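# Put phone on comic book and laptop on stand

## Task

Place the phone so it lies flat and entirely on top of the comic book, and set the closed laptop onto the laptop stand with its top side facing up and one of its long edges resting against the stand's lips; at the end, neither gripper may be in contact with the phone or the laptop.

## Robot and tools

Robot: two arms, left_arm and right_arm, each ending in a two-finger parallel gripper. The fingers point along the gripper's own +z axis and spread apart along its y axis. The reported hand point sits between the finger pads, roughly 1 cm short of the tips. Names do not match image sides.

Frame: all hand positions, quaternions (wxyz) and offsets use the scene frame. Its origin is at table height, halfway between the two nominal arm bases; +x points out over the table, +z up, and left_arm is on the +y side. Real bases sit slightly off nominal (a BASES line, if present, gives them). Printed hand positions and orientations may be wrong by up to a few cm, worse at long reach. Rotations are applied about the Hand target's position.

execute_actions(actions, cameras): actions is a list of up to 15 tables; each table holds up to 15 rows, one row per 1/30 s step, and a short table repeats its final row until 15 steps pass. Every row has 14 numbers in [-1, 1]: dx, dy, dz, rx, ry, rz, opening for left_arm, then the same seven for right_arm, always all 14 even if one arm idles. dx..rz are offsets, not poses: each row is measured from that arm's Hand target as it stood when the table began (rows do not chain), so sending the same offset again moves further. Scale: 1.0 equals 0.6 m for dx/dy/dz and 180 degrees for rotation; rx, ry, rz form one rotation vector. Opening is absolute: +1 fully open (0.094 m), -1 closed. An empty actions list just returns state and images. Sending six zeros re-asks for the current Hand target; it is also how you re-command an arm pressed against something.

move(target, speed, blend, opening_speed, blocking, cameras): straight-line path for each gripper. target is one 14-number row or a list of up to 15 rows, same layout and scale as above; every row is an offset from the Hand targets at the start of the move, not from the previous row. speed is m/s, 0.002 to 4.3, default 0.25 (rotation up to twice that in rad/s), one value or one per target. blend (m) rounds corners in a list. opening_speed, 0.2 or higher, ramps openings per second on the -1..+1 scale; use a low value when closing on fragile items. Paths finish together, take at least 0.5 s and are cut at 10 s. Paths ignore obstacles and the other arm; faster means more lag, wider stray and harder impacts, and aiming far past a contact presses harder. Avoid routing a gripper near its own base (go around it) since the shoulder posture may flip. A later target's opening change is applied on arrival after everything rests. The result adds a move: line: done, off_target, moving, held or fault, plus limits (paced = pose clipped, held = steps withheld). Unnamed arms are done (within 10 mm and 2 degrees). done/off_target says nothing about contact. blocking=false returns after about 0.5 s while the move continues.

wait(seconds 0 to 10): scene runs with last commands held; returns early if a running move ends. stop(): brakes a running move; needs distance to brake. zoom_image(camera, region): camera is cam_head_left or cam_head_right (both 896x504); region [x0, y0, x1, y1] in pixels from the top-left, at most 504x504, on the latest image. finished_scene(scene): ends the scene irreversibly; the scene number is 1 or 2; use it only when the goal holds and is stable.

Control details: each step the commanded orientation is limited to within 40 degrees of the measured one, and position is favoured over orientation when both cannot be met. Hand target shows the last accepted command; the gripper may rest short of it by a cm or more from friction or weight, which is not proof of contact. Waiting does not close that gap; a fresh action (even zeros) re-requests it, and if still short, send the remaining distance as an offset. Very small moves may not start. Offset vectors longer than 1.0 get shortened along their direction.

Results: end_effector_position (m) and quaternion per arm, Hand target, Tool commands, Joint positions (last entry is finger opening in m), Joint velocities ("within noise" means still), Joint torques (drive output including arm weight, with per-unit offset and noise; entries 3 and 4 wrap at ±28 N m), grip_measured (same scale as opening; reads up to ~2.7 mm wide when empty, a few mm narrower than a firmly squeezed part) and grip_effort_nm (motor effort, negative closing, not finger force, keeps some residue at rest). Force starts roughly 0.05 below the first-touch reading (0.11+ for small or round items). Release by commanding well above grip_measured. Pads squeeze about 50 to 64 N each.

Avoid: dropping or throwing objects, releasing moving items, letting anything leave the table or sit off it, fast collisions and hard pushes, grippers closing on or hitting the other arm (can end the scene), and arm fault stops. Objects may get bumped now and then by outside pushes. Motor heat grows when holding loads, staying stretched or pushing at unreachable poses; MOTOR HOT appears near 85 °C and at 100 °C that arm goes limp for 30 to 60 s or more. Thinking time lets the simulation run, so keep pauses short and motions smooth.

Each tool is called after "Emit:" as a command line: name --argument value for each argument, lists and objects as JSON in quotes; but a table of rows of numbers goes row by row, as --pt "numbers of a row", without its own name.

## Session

Emit:
execute_actions --actions '[]'

Emit:
zoom_image --camera "cam_head_left" --region '[0, 0, 448, 504]'

Emit:
zoom_image --camera "cam_head_left" --region '[448, 0, 896, 504]'

Scene clock: 0.00 s.
left_arm: end_effector_position=(+0.5762, +0.0326, +0.2203) grip_measured=+1.000 grip_effort_nm=n/a end_effector_quat_wxyz=(+0.373, -0.189, +0.872, +0.255) | right_arm: end_effector_position=(+0.2773, -0.6663, +0.2408) grip_measured=+1.000 grip_effort_nm=n/a end_effector_quat_wxyz=(+0.133, +0.606, +0.784, +0.005)
Joint positions: left_arm=[-0.632 1.766 1.516 -1.115 -0.923 -0.928 0.094] | right_arm=[-0.891 1.408 1.311 -1.216 -0.069 0.44 0.094]
Joint velocities: within noise
Joint torques (N m): no reading
Motor temperatures (°C): left_arm=[22 27 34 24 27 23 28] | right_arm=[26 32 33 25 24 23 24]
Heat: left arm: hottest elbow 34 °C; right arm: hottest elbow 33 °C.
Hand target: left_arm +0.5823, +0.0284, +0.2385; +0.386, -0.198, +0.868, +0.242 | right_arm +0.2820, -0.6720, +0.2484; +0.142, +0.605, +0.783, +0.003
Tool commands: left_gripper/opening=+1.0 right_gripper/opening=+1.0

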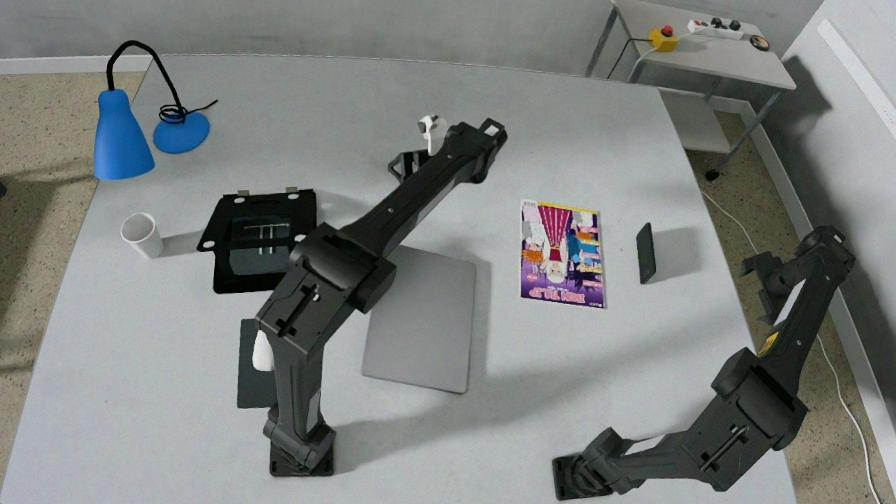

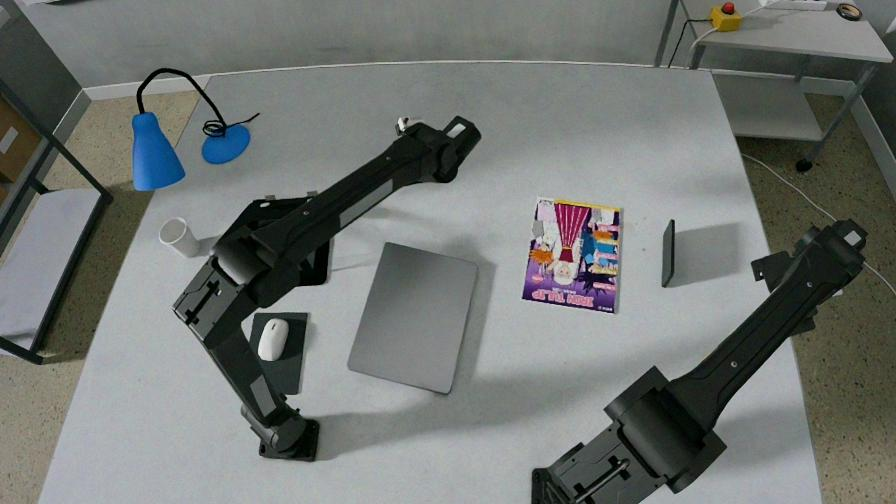

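Scaled by 1.000.

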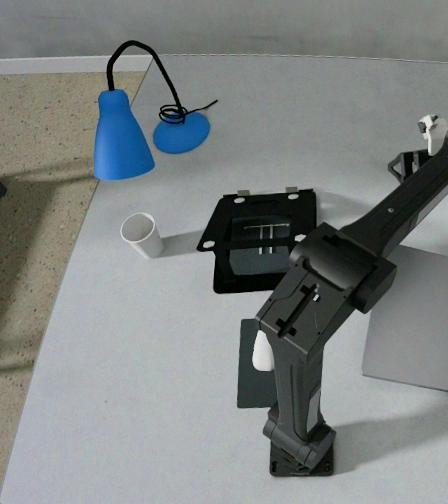

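Scaled by 1.000.

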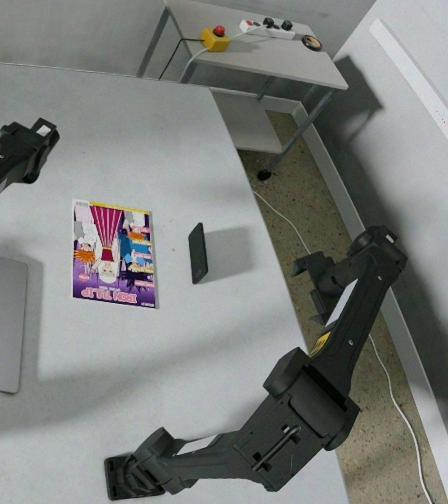

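Emit:
move --target '[-0.554,0.453,0.10,-0.514,-0.005,-0.133,0.3,0,0,0,0,0,0,1]' --speed 0.35

Emit:
zoom_image --camera "cam_head_left" --region '[490, 180, 690, 320]'

Emit:
zoom_image --camera "cam_head_right" --region '[500, 180, 700, 320]'

Emit:
zoom_image --camera "cam_head_left" --region '[180, 180, 500, 400]'

Emit:
zoom_image --camera "cam_head_right" --region '[180, 180, 500, 400]'

Scene clock: 34.90 s.
left_arm: end_effector_position=(+0.2519, +0.2966, +0.2870) grip_measured=+0.302 grip_effort_nm=-0.085 end_effector_quat_wxyz=(+0.241, -0.338, +0.791, -0.449) | right_arm: end_effector_position=(+0.2773, -0.6663, +0.2408) grip_measured=+1.000 grip_effort_nm=-0.002 end_effector_quat_wxyz=(+0.133, +0.606, +0.784, +0.005)
Joint positions: left_arm=[0.934 0.802 0.784 -1.671 1.065 0.225 0.061] | right_arm=[-0.891 1.408 1.311 -1.216 -0.069 0.44 0.094]
Joint velocities: within noise
Joint torques (N m): left_arm=[-0.85 -3.96 12.33 -0.36 0.43 0.16] | right_arm=[0.44 -14.04 10.84 0.64 0.02 0.14]
Motor temperatures (°C): left_arm=[22 29 38 24 28 23 28] | right_arm=[26 33 42 25 24 23 24]
Heat: left arm: hottest elbow 38 °C; right arm: hottest elbow 42 °C.
Hand target: left_arm +0.2500, +0.3002, +0.2985; +0.169, -0.251, +0.790, -0.533 | right_arm +0.2820, -0.6720, +0.2484; +0.142, +0.605, +0.783, +0.003
Off the commanded pose: left_arm 0.012 m, 16 deg | right_arm 0.011 m, 1 deg.
joint sent to its limit (left arm) — joint 4 (wrist pitch), lower limit. The joint targets are off in orientation, not in position.
move: off_target (left_arm, right_arm)

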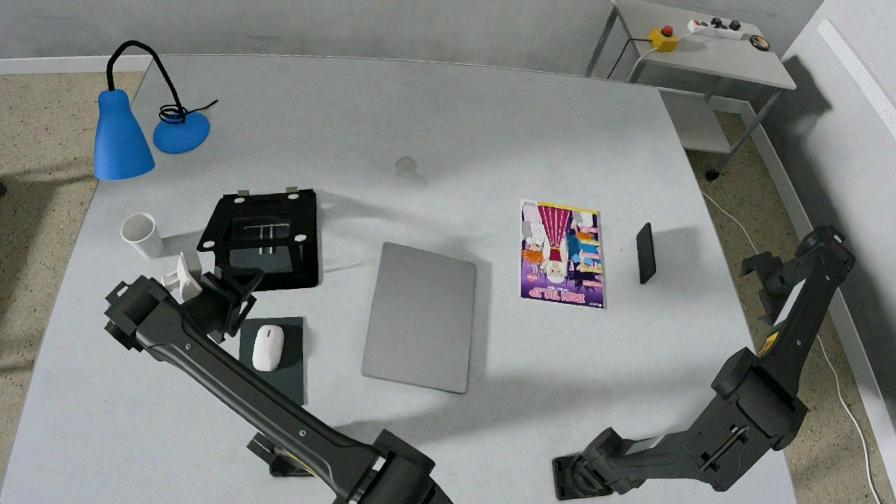

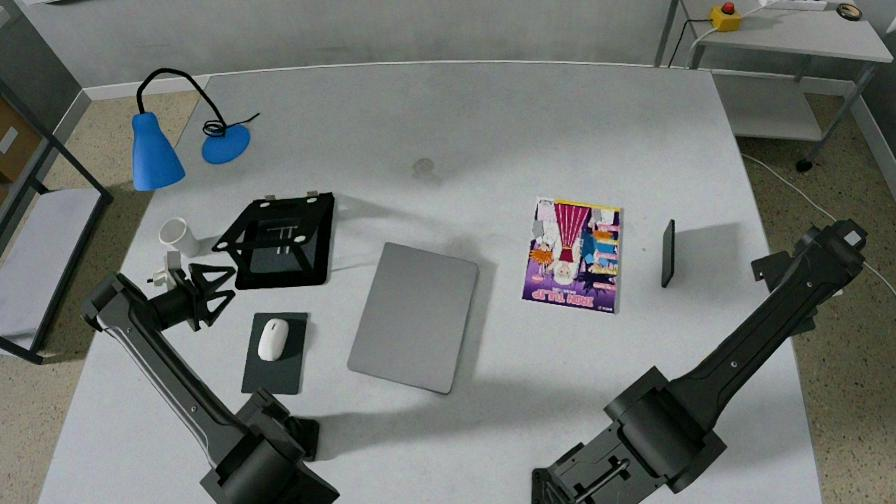

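Scaled by 2.520.

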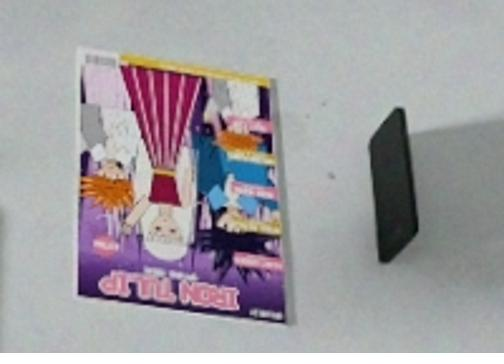

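Scaled by 2.520.

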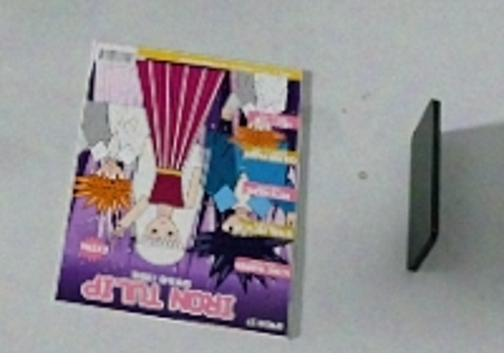

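Scaled by 1.575.

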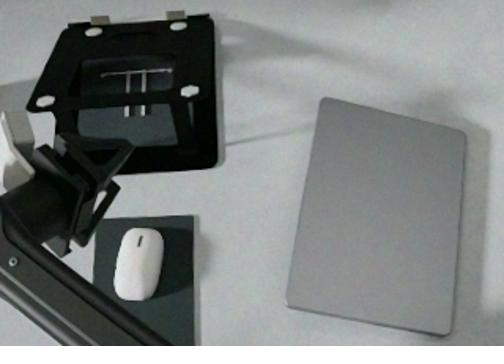

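Scaled by 1.575.

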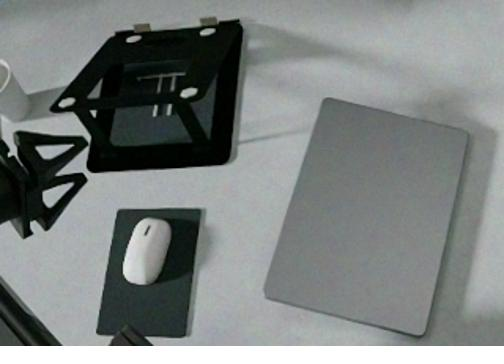

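Emit:
zoom_image --camera "cam_head_left" --region '[350, 230, 490, 400]'

Emit:
zoom_image --camera "cam_head_right" --region '[340, 230, 490, 400]'

Scaled by 2.965.

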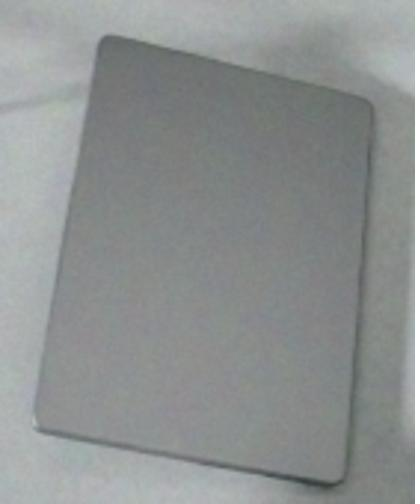

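Scaled by 2.965.

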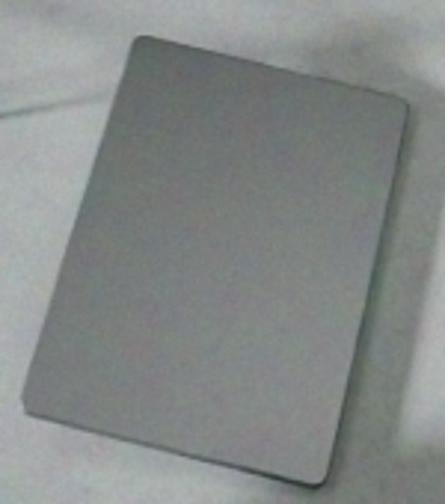

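Emit:
zoom_image --camera "cam_head_left" --region '[355, 365, 415, 395]'

Emit:
zoom_image --camera "cam_head_left" --region '[415, 370, 475, 400]'

Emit:
zoom_image --camera "cam_head_right" --region '[340, 355, 400, 390]'

Emit:
zoom_image --camera "cam_head_right" --region '[400, 365, 460, 400]'

Emit:
zoom_image --camera "cam_head_right" --region '[430, 250, 500, 390]'

Emit:
zoom_image --camera "cam_head_left" --region '[350, 235, 420, 375]'

Scaled by 8.400.

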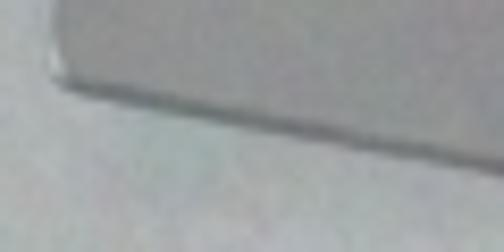

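Scaled by 8.400.

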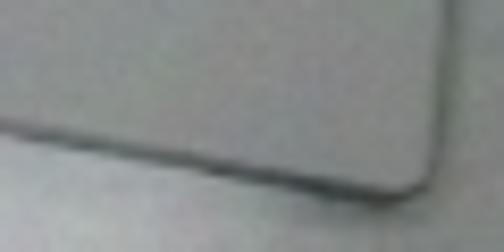

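Scaled by 8.400.

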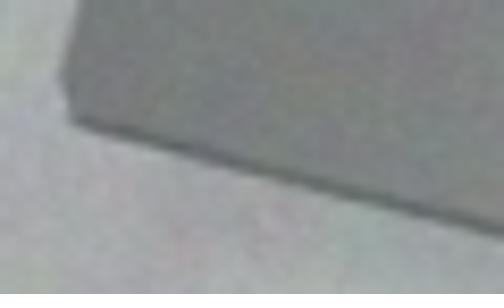

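Scaled by 8.400.

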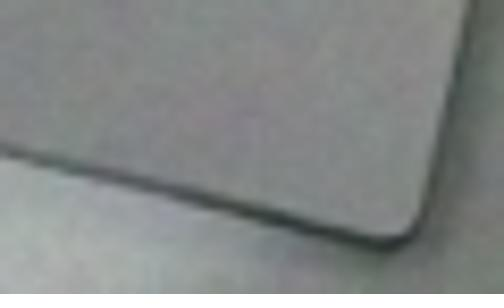

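Scaled by 3.600.

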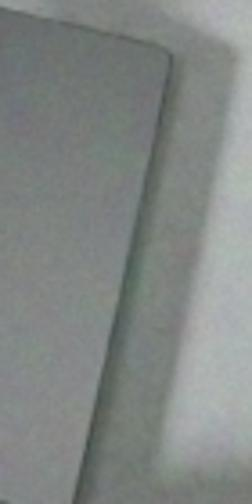

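Scaled by 3.600.

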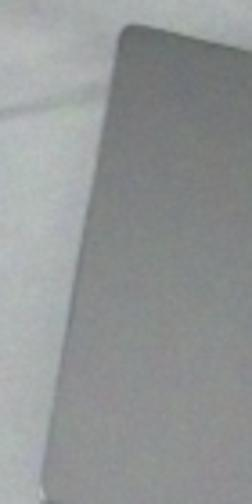

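Emit:
move --target '[0,0,0,0,0,0,0.3,0.297,0.303,0.02,0.002,0.097,0.388,0.4]' --speed 0.3

Emit:
zoom_image --camera "cam_head_left" --region '[490, 150, 790, 350]'

Emit:
zoom_image --camera "cam_head_right" --region '[500, 150, 800, 350]'

Scene clock: 87.33 s.
left_arm: end_effector_position=(+0.2519, +0.2966, +0.2868) grip_measured=+0.302 grip_effort_nm=-0.085 end_effector_quat_wxyz=(+0.242, -0.337, +0.792, -0.448) | right_arm: end_effector_position=(+0.4436, -0.4868, +0.2530) grip_measured=+0.401 grip_effort_nm=-0.081 end_effector_quat_wxyz=(-0.008, +0.051, +0.999, +0.002)
Joint positions: left_arm=[0.934 0.802 0.784 -1.671 1.064 0.227 0.061] | right_arm=[-0.363 1.67 1.665 -1.583 0.001 -0.256 0.066]
Joint velocities: within noise
Joint torques (N m): left_arm=[-0.79 -3.84 12.49 -0.24 0.45 0.14] | right_arm=[0.85 -16.09 13.14 -0.16 0.09 0.09]
Motor temperatures (°C): left_arm=[22 27 39 24 28 23 27] | right_arm=[26 34 46 25 24 23 24]
Heat: left arm: hottest elbow 39 °C; right arm: hottest elbow 46 °C.
Hand target: left_arm +0.2500, +0.3003, +0.2985; +0.169, -0.251, +0.790, -0.533 | right_arm +0.4602, -0.4903, +0.2604; +0.000, +0.044, +0.999, -0.001
Off the commanded pose: left_arm 0.012 m, 16 deg | right_arm 0.018 m, 1 deg.
joint sent to its limit (left arm) — joint 4 (wrist pitch), lower limit. The joint targets are off in orientation, not in position.
move: off_target (left_arm, right_arm)

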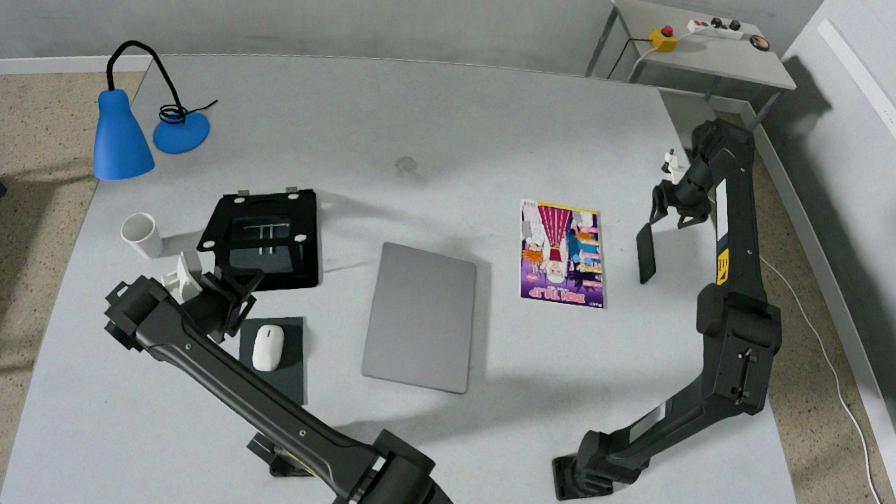

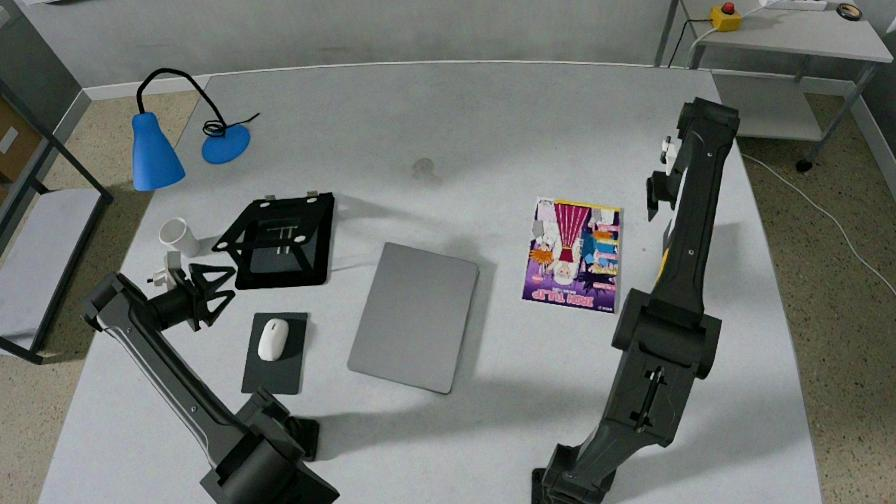

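Scaled by 1.680.

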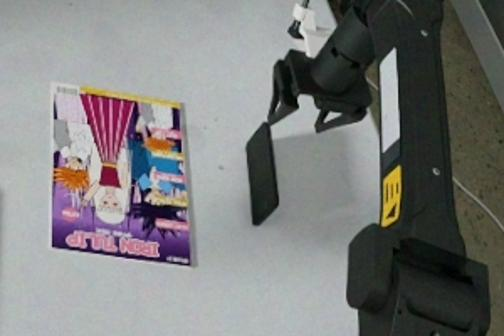

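Scaled by 1.680.

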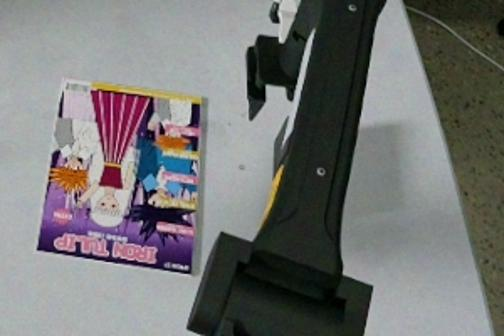

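Emit:
move --target '[0,0,0,0,0,0,0.3,0.058,-0.05,-0.2,0,0,0,0.4]' --speed 0.2

Emit:
zoom_image --camera "cam_head_left" --region '[600, 180, 720, 300]'

Emit:
zoom_image --camera "cam_head_right" --region '[610, 180, 730, 300]'

Scene clock: 92.30 s.
left_arm: end_effector_position=(+0.2519, +0.2966, +0.2868) grip_measured=+0.302 grip_effort_nm=-0.085 end_effector_quat_wxyz=(+0.242, -0.337, +0.792, -0.448) | right_arm: end_effector_position=(+0.4948, -0.5130, +0.1537) grip_measured=+0.401 grip_effort_nm=-0.076 end_effector_quat_wxyz=(+0.006, +0.043, +0.999, -0.002)
Joint positions: left_arm=[0.934 0.802 0.784 -1.671 1.064 0.228 0.061] | right_arm=[-0.375 1.831 1.622 -1.348 0.001 -0.285 0.066]
Joint velocities: within noise
Joint torques (N m): left_arm=[-0.56 -3.84 12.42 -0.12 0.39 0.14] | right_arm=[-0.38 -19.02 8.57 0.57 0.08 0.11]
Motor temperatures (°C): left_arm=[22 27 39 24 28 23 27] | right_arm=[26 35 47 25 24 23 24]
Heat: left arm: hottest elbow 39 °C; right arm: hottest elbow 47 °C.
Hand target: left_arm +0.2500, +0.3003, +0.2985; +0.169, -0.251, +0.791, -0.533 | right_arm +0.4951, -0.5201, +0.1404; +0.000, +0.044, +0.999, -0.001
Off the commanded pose: left_arm 0.012 m, 16 deg | right_arm 0.015 m, 1 deg.
joint sent to its limit (left arm) — joint 4 (wrist pitch), lower limit. The joint targets are off in orientation, not in position.
move: off_target (left_arm, right_arm)

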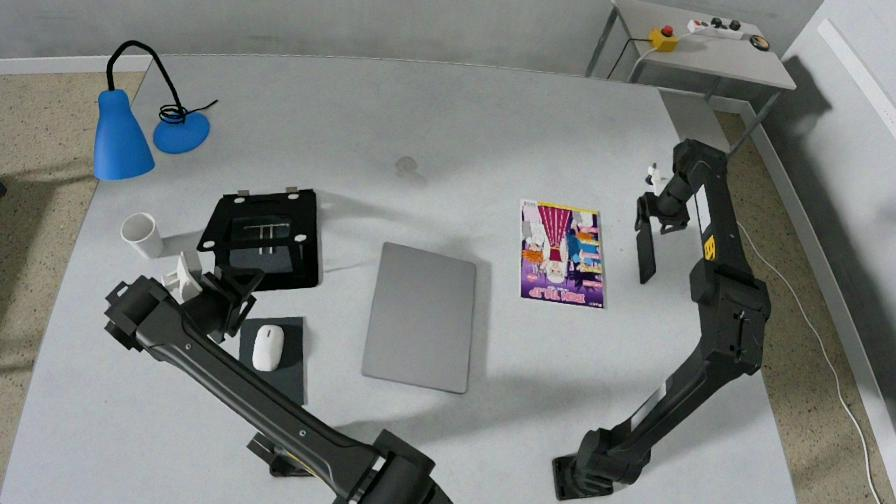

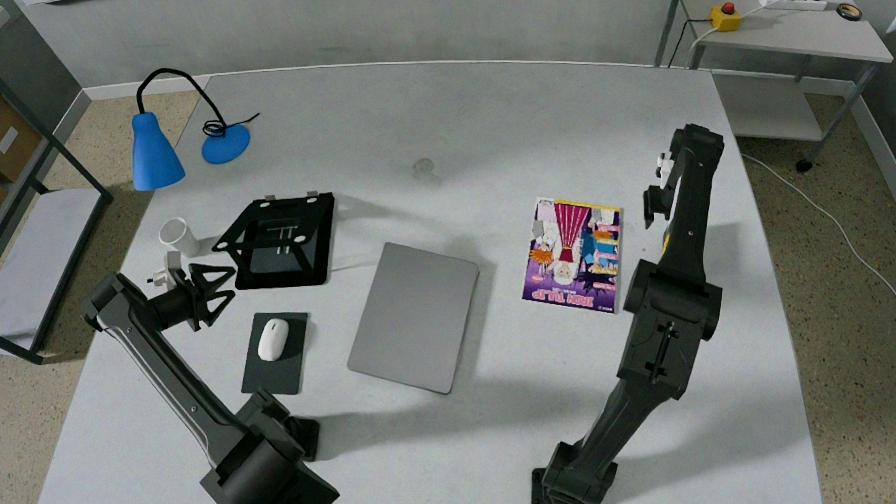

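Scaled by 4.200.

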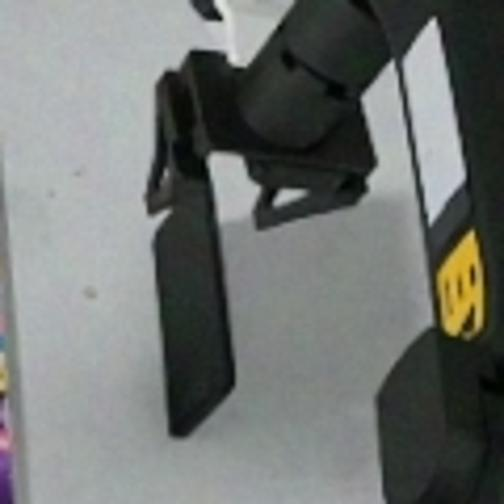

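Scaled by 4.200.

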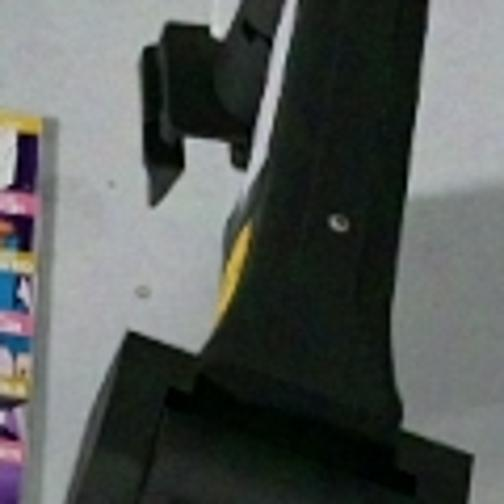

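Emit:
move --target '[0,0,0,0,0,0,0.3,0.017,-0.07,-0.058,0,0,0,0.4]' --speed 0.15 --cameras '["cam_head_left","cam_head_right"]'

Emit:
zoom_image --camera "cam_head_left" --region '[600, 180, 720, 300]'

Emit:
zoom_image --camera "cam_head_right" --region '[610, 180, 730, 300]'

Scene clock: 98.20 s.
left_arm: end_effector_position=(+0.2519, +0.2966, +0.2868) grip_measured=+0.302 grip_effort_nm=-0.081 end_effector_quat_wxyz=(+0.242, -0.337, +0.792, -0.448) | right_arm: end_effector_position=(+0.4914, -0.5525, +0.1051) grip_measured=+0.401 grip_effort_nm=-0.071 end_effector_quat_wxyz=(-0.012, +0.046, +0.999, +0.004)
Joint positions: left_arm=[0.934 0.802 0.784 -1.671 1.064 0.228 0.061] | right_arm=[-0.441 1.92 1.622 -1.298 0.001 -0.344 0.066]
Joint velocities: within noise
Joint torques (N m): left_arm=[-0.97 -3.66 12.33 -0.08 0.44 0.15] | right_arm=[0.09 -20.42 11.1 0.42 0.06 0.1]
Motor temperatures (°C): left_arm=[22 27 40 24 28 23 27] | right_arm=[26 34 45 25 24 23 24]
Heat: left arm: hottest elbow 40 °C; right arm: hottest elbow 45 °C.
Hand target: left_arm +0.2500, +0.3003, +0.2985; +0.169, -0.251, +0.790, -0.533 | right_arm +0.5052, -0.5622, +0.1057; +0.000, +0.044, +0.999, -0.001
Off the commanded pose: left_arm 0.012 m, 16 deg | right_arm 0.017 m, 1 deg.
joint sent to its limit (left arm) — joint 4 (wrist pitch), lower limit. The joint targets are off in orientation, not in position.
move: off_target (left_arm, right_arm)

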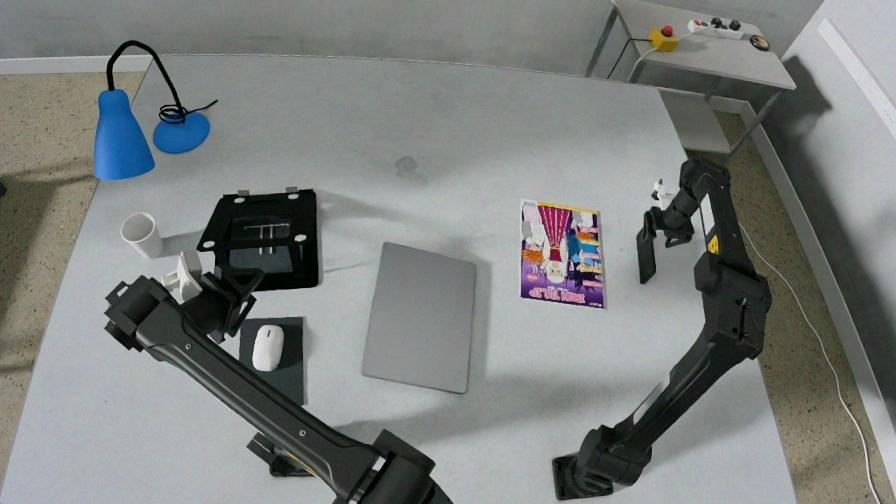

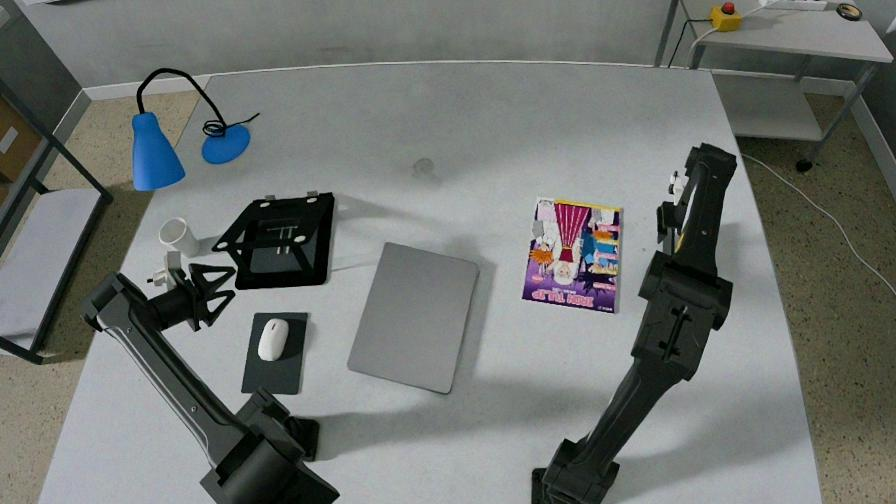

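Scaled by 4.200.

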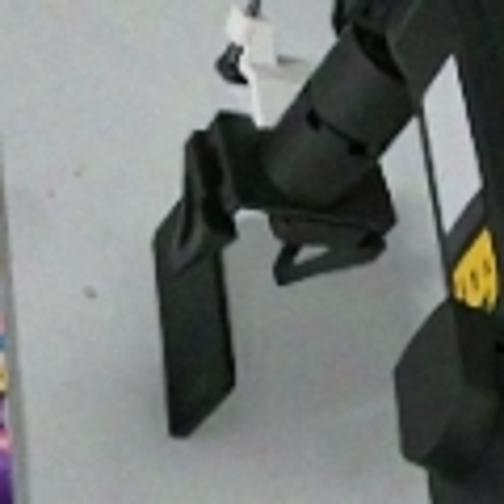

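Scaled by 4.200.

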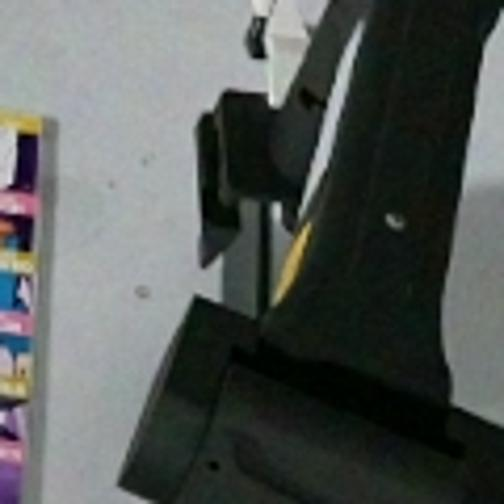

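Emit:
move --pt "0 0 0 0 0 0 0.3 0.025 -0.025 0 0 0 0 0.4" --pt "0 0 0 0 0 0 0.3 0.025 -0.025 -0.1 0 0 0 0.4" --speed 0.1 --cameras '["cam_head_left","cam_head_right"]'

Emit:
zoom_image --camera "cam_head_left" --region '[600, 180, 720, 300]'

Emit:
zoom_image --camera "cam_head_right" --region '[610, 180, 730, 300]'

Scene clock: 105.83 s.
left_arm: end_effector_position=(+0.2519, +0.2966, +0.2868) grip_measured=+0.302 grip_effort_nm=-0.085 end_effector_quat_wxyz=(+0.242, -0.337, +0.792, -0.448) | right_arm: end_effector_position=(+0.5275, -0.5719, +0.0731) grip_measured=+0.401 grip_effort_nm=-0.076 end_effector_quat_wxyz=(+0.018, +0.042, +0.999, -0.008)
Joint positions: left_arm=[0.934 0.802 0.784 -1.671 1.064 0.228 0.061] | right_arm=[-0.445 2.011 1.677 -1.197 0.001 -0.356 0.066]
Joint velocities: within noise
Joint torques (N m): left_arm=[-0.91 -3.66 12.38 -0.21 0.45 0.14] | right_arm=[-0.5 -21.13 7.23 0.59 0.04 0.09]
Motor temperatures (°C): left_arm=[22 27 40 24 28 23 27] | right_arm=[26 34 44 25 24 23 24]
Heat: left arm: hottest elbow 40 °C; right arm: hottest elbow 44 °C.
Hand target: left_arm +0.2500, +0.3003, +0.2985; +0.169, -0.251, +0.790, -0.533 | right_arm +0.5202, -0.5772, +0.0457; +0.000, +0.044, +0.999, -0.001
Off the commanded pose: left_arm 0.012 m, 16 deg | right_arm 0.029 m, 2 deg.
joint sent to its limit (left arm) — joint 4 (wrist pitch), lower limit. The joint targets are off in orientation, not in position.
move: off_target (left_arm, right_arm)

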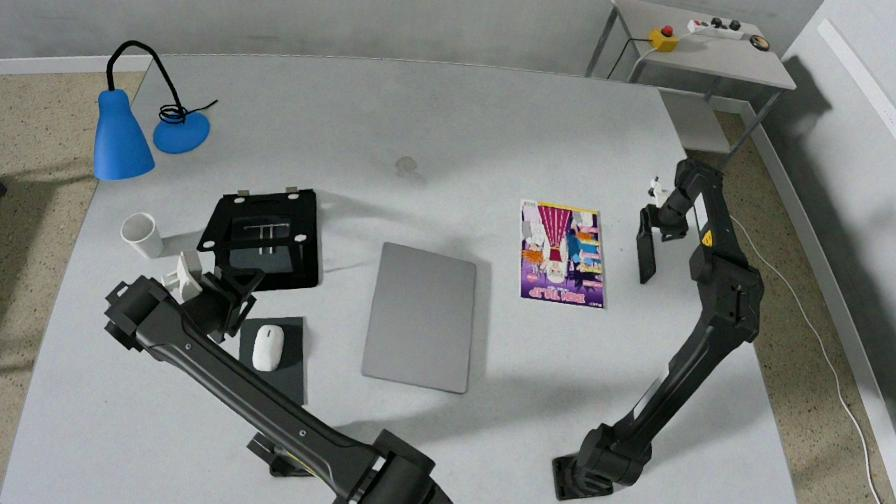

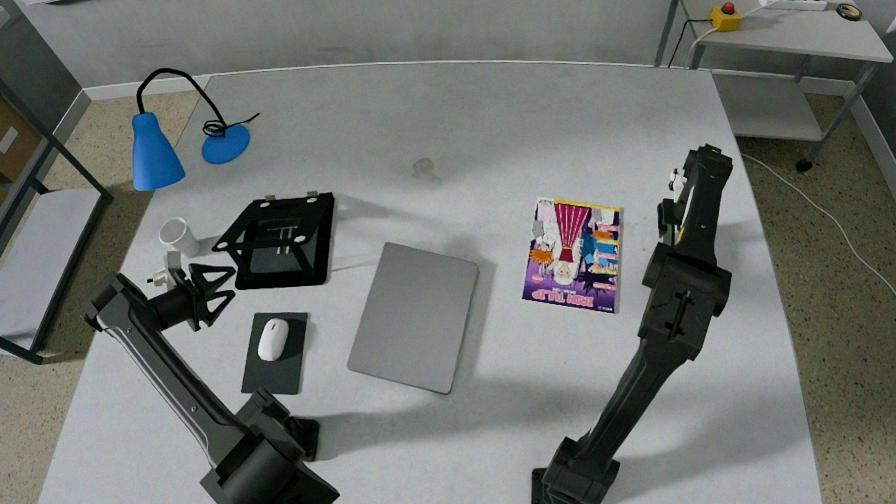

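Scaled by 4.200.

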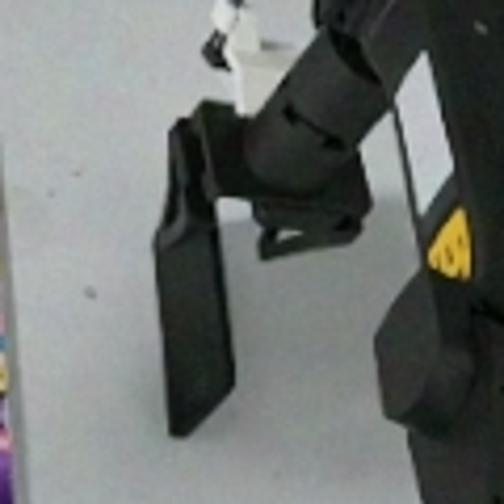

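Scaled by 4.200.

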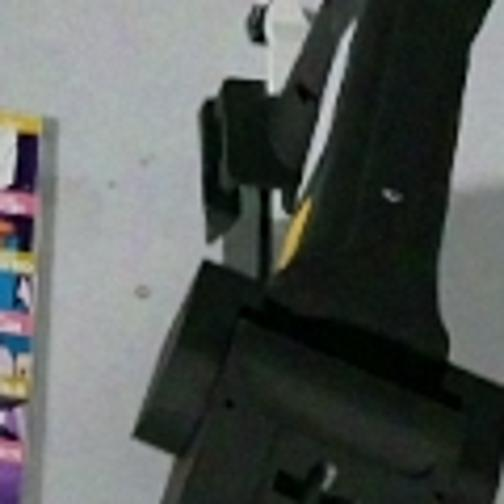

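Emit:
move --target '[0,0,0,0,0,0,0.3,-0.03,0,-0.012,0,0,0,0.4]' --speed 0.1 --cameras '["cam_head_left","cam_head_right"]'

Emit:
zoom_image --camera "cam_head_left" --region '[600, 180, 720, 300]'

Emit:
zoom_image --camera "cam_head_right" --region '[610, 180, 730, 300]'

Scene clock: 112.10 s.
left_arm: end_effector_position=(+0.2519, +0.2966, +0.2868) grip_measured=+0.302 grip_effort_nm=-0.081 end_effector_quat_wxyz=(+0.242, -0.337, +0.792, -0.448) | right_arm: end_effector_position=(+0.5079, -0.5727, +0.0475) grip_measured=+0.401 grip_effort_nm=-0.081 end_effector_quat_wxyz=(+0.004, +0.043, +0.999, -0.002)
Joint positions: left_arm=[0.934 0.802 0.784 -1.671 1.064 0.228 0.061] | right_arm=[-0.46 2.011 1.605 -1.156 0.001 -0.369 0.066]
Joint velocities: within noise
Joint torques (N m): left_arm=[-0.97 -3.9 12.31 -0.39 0.44 0.17] | right_arm=[-0.32 -24.06 7.1 0.58 0.05 0.09]
Motor temperatures (°C): left_arm=[22 27 40 24 28 23 27] | right_arm=[26 36 44 25 24 23 24]
Heat: left arm: hottest elbow 40 °C; right arm: hottest elbow 44 °C.
Hand target: left_arm +0.2500, +0.3003, +0.2985; +0.169, -0.251, +0.790, -0.533 | right_arm +0.5023, -0.5772, +0.0386; +0.000, +0.044, +0.999, -0.001
Off the commanded pose: left_arm 0.012 m, 16 deg | right_arm 0.012 m, 1 deg.
joint sent to its limit (left arm) — joint 4 (wrist pitch), lower limit. The joint targets are off in orientation, not in position.
move: off_target (left_arm, right_arm)

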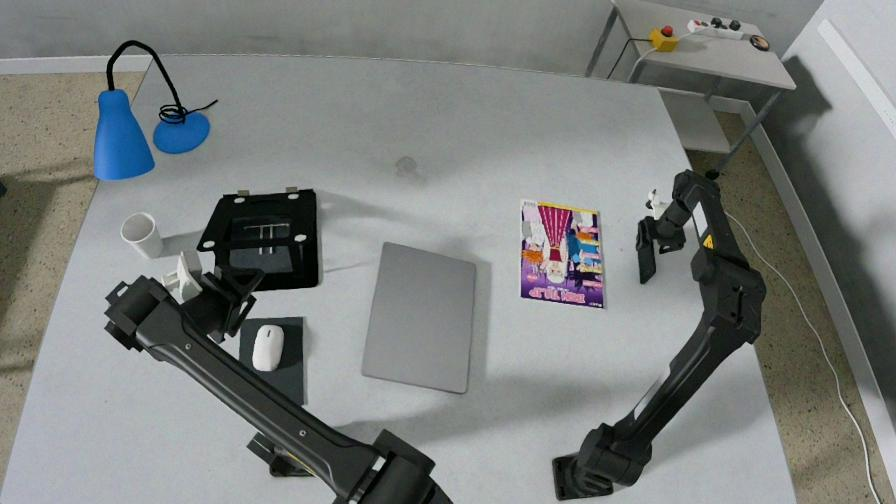

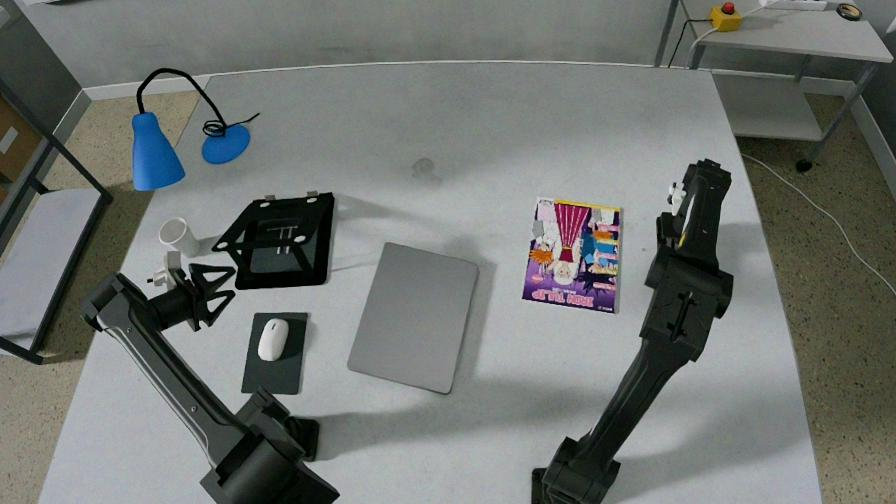

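Scaled by 4.200.

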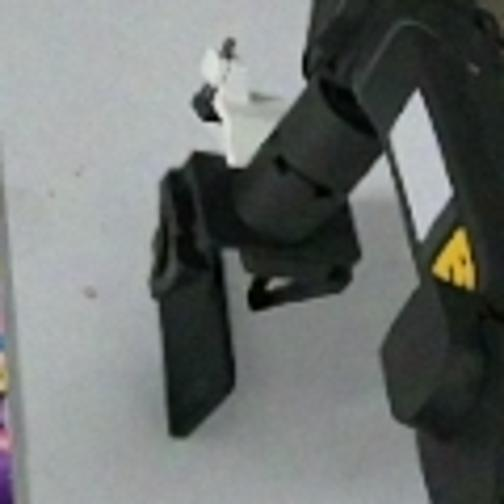

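Scaled by 4.200.

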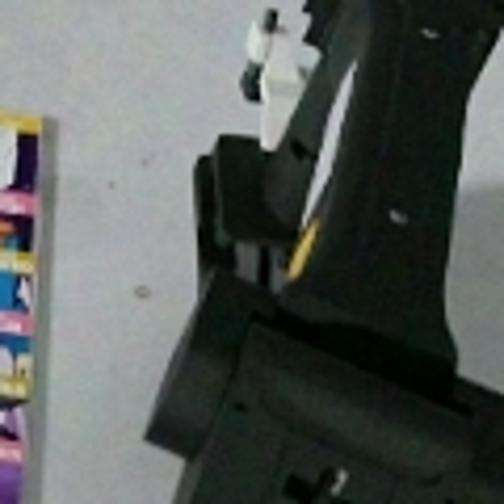

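Emit:
move --target '[0,0,0,0,0,0,0.3,0,0,0,0,0,0,-0.95]' --opening_speed 0.5 --cameras '["cam_head_left","cam_head_right"]'

Emit:
zoom_image --camera "cam_head_left" --region '[600, 180, 720, 300]'

Scene clock: 119.33 s.
left_arm: end_effector_position=(+0.2519, +0.2966, +0.2868) grip_measured=+0.302 grip_effort_nm=-0.081 end_effector_quat_wxyz=(+0.242, -0.337, +0.792, -0.448) | right_arm: end_effector_position=(+0.5081, -0.5728, +0.0475) grip_measured=-0.845 grip_effort_nm=-1.013 end_effector_quat_wxyz=(+0.004, +0.042, +0.999, -0.002)
Joint positions: left_arm=[0.934 0.802 0.784 -1.671 1.064 0.228 0.061] | right_arm=[-0.46 2.011 1.605 -1.155 0.001 -0.37 0.007]
Joint velocities: within noise
Joint torques (N m): left_arm=[-0.79 -3.9 12.57 -0.27 0.47 0.18] | right_arm=[-0.32 -23.24 7.05 0.53 0.05 0.1]
Motor temperatures (°C): left_arm=[22 27 40 24 28 23 27] | right_arm=[26 37 43 25 24 23 25]
Heat: left arm: hottest elbow 40 °C; right arm: hottest elbow 43 °C.
Hand target: left_arm +0.2500, +0.3003, +0.2985; +0.169, -0.251, +0.790, -0.533 | right_arm +0.5024, -0.5771, +0.0386; +0.000, +0.044, +0.999, -0.001
Off the commanded pose: left_arm 0.012 m, 16 deg | right_arm 0.012 m, 1 deg.
joint sent to its limit (left arm) — joint 4 (wrist pitch), lower limit. The joint targets are off in orientation, not in position.
move: off_target (left_arm, right_arm)

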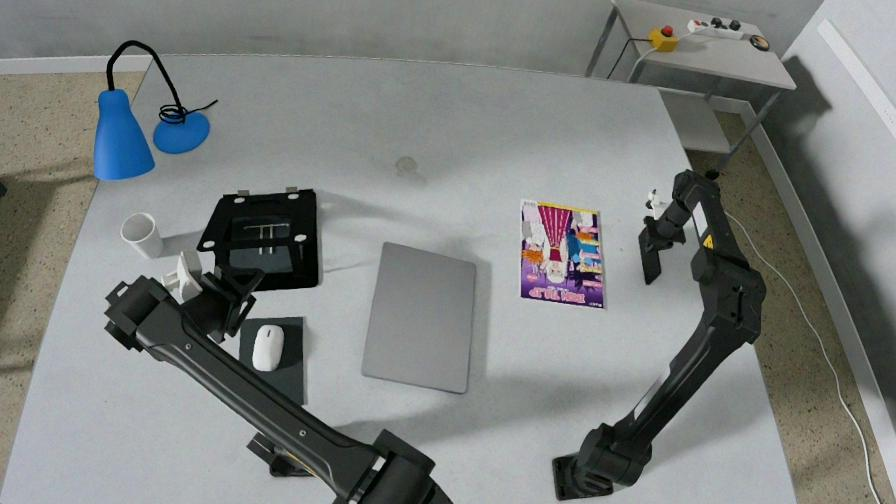

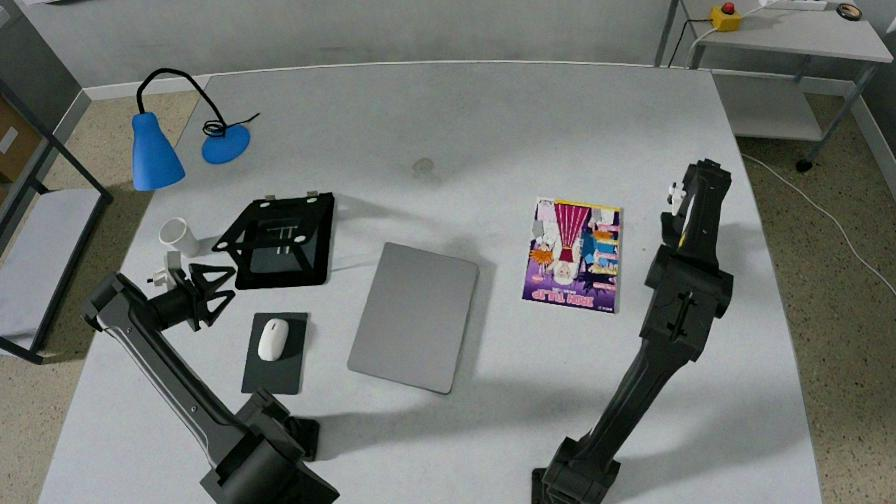

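Scaled by 4.200.

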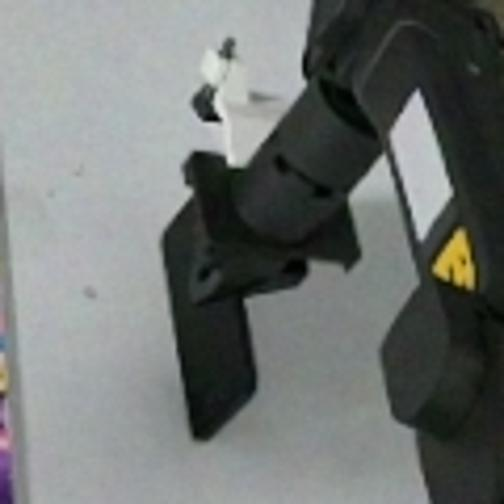

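Emit:
move --pt "0 0 0 0 0 0 0.3 0 0 0.2 0 0 0 -0.95" --pt "0 0 0 0 0 0 0.3 -0.05 0.353 0.29 0 0 0.506 -0.95" --speed '[0.15,0.25]' --blend 0.03

Emit:
zoom_image --camera "cam_head_left" --region '[490, 150, 690, 330]'

Emit:
zoom_image --camera "cam_head_right" --region '[490, 150, 690, 330]'

Scene clock: 135.83 s.
left_arm: end_effector_position=(+0.2519, +0.2966, +0.2868) grip_measured=+0.302 grip_effort_nm=-0.081 end_effector_quat_wxyz=(+0.242, -0.337, +0.792, -0.448) | right_arm: end_effector_position=(+0.4791, -0.3707, +0.2028) grip_measured=-0.846 grip_effort_nm=-1.043 end_effector_quat_wxyz=(-0.002, -0.676, +0.737, +0.002)
Joint positions: left_arm=[0.934 0.802 0.784 -1.671 1.064 0.228 0.061] | right_arm=[-0.124 1.69 1.559 -1.445 0.001 -1.604 0.007]
Joint velocities: within noise
Joint torques (N m): left_arm=[-1.26 -3.78 12.27 -0.05 0.45 0.15] | right_arm=[0.97 -21.6 7.95 -0.29 -0.06 0.08]
Motor temperatures (°C): left_arm=[22 27 40 24 28 23 27] | right_arm=[26 39 41 25 24 23 26]
Heat: left arm: hottest elbow 40 °C; right arm: hottest elbow 41 °C.
Hand target: left_arm +0.2500, +0.3003, +0.2985; +0.169, -0.251, +0.790, -0.533 | right_arm +0.4723, -0.3654, +0.2124; -0.001, +0.682, -0.731, +0.001
Off the commanded pose: left_arm 0.012 m, 16 deg | right_arm 0.013 m, 1 deg.
joint sent to its limit (left arm) — joint 4 (wrist pitch), lower limit. The joint targets are off in orientation, not in position.
move: off_target (left_arm, right_arm)

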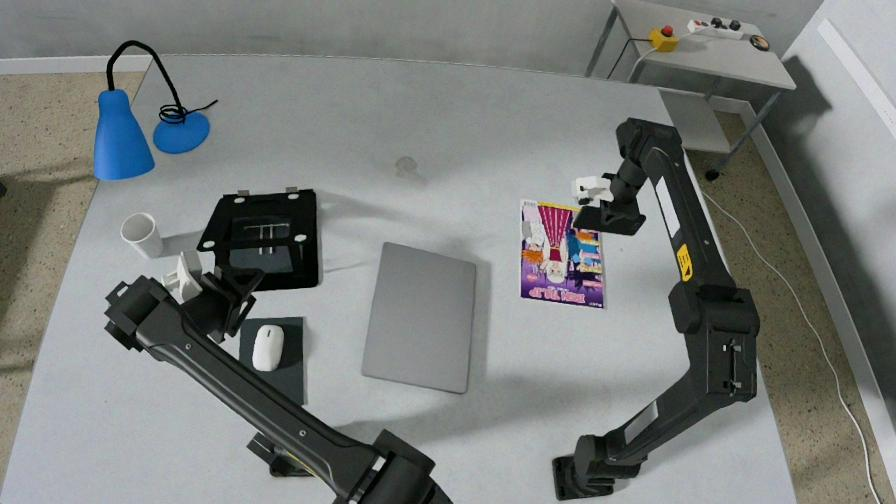

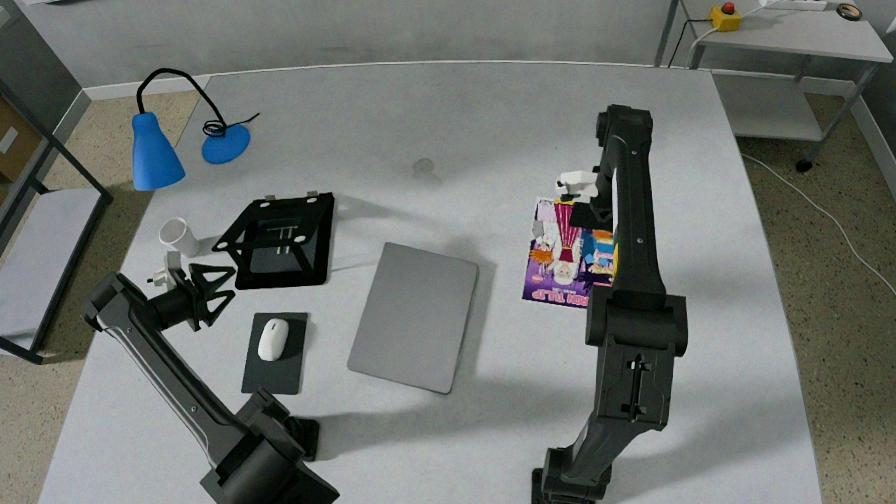

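Scaled by 2.520.

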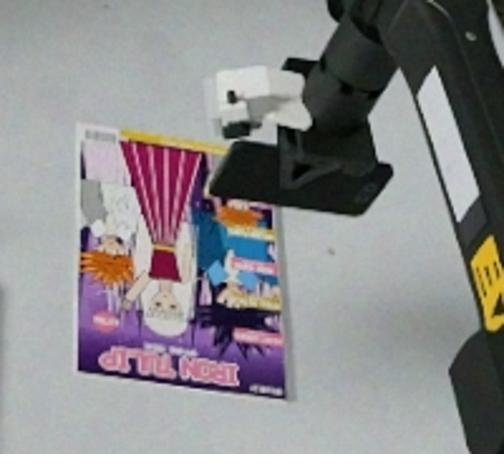

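Scaled by 2.520.

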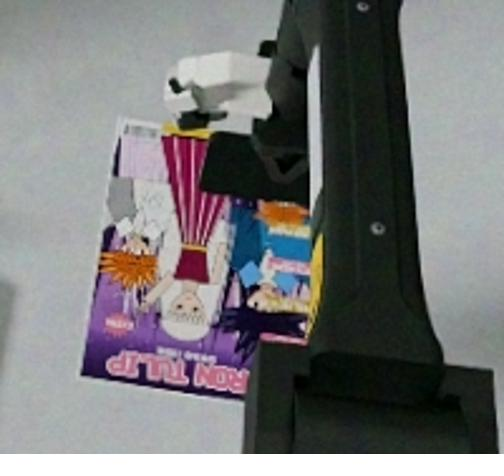

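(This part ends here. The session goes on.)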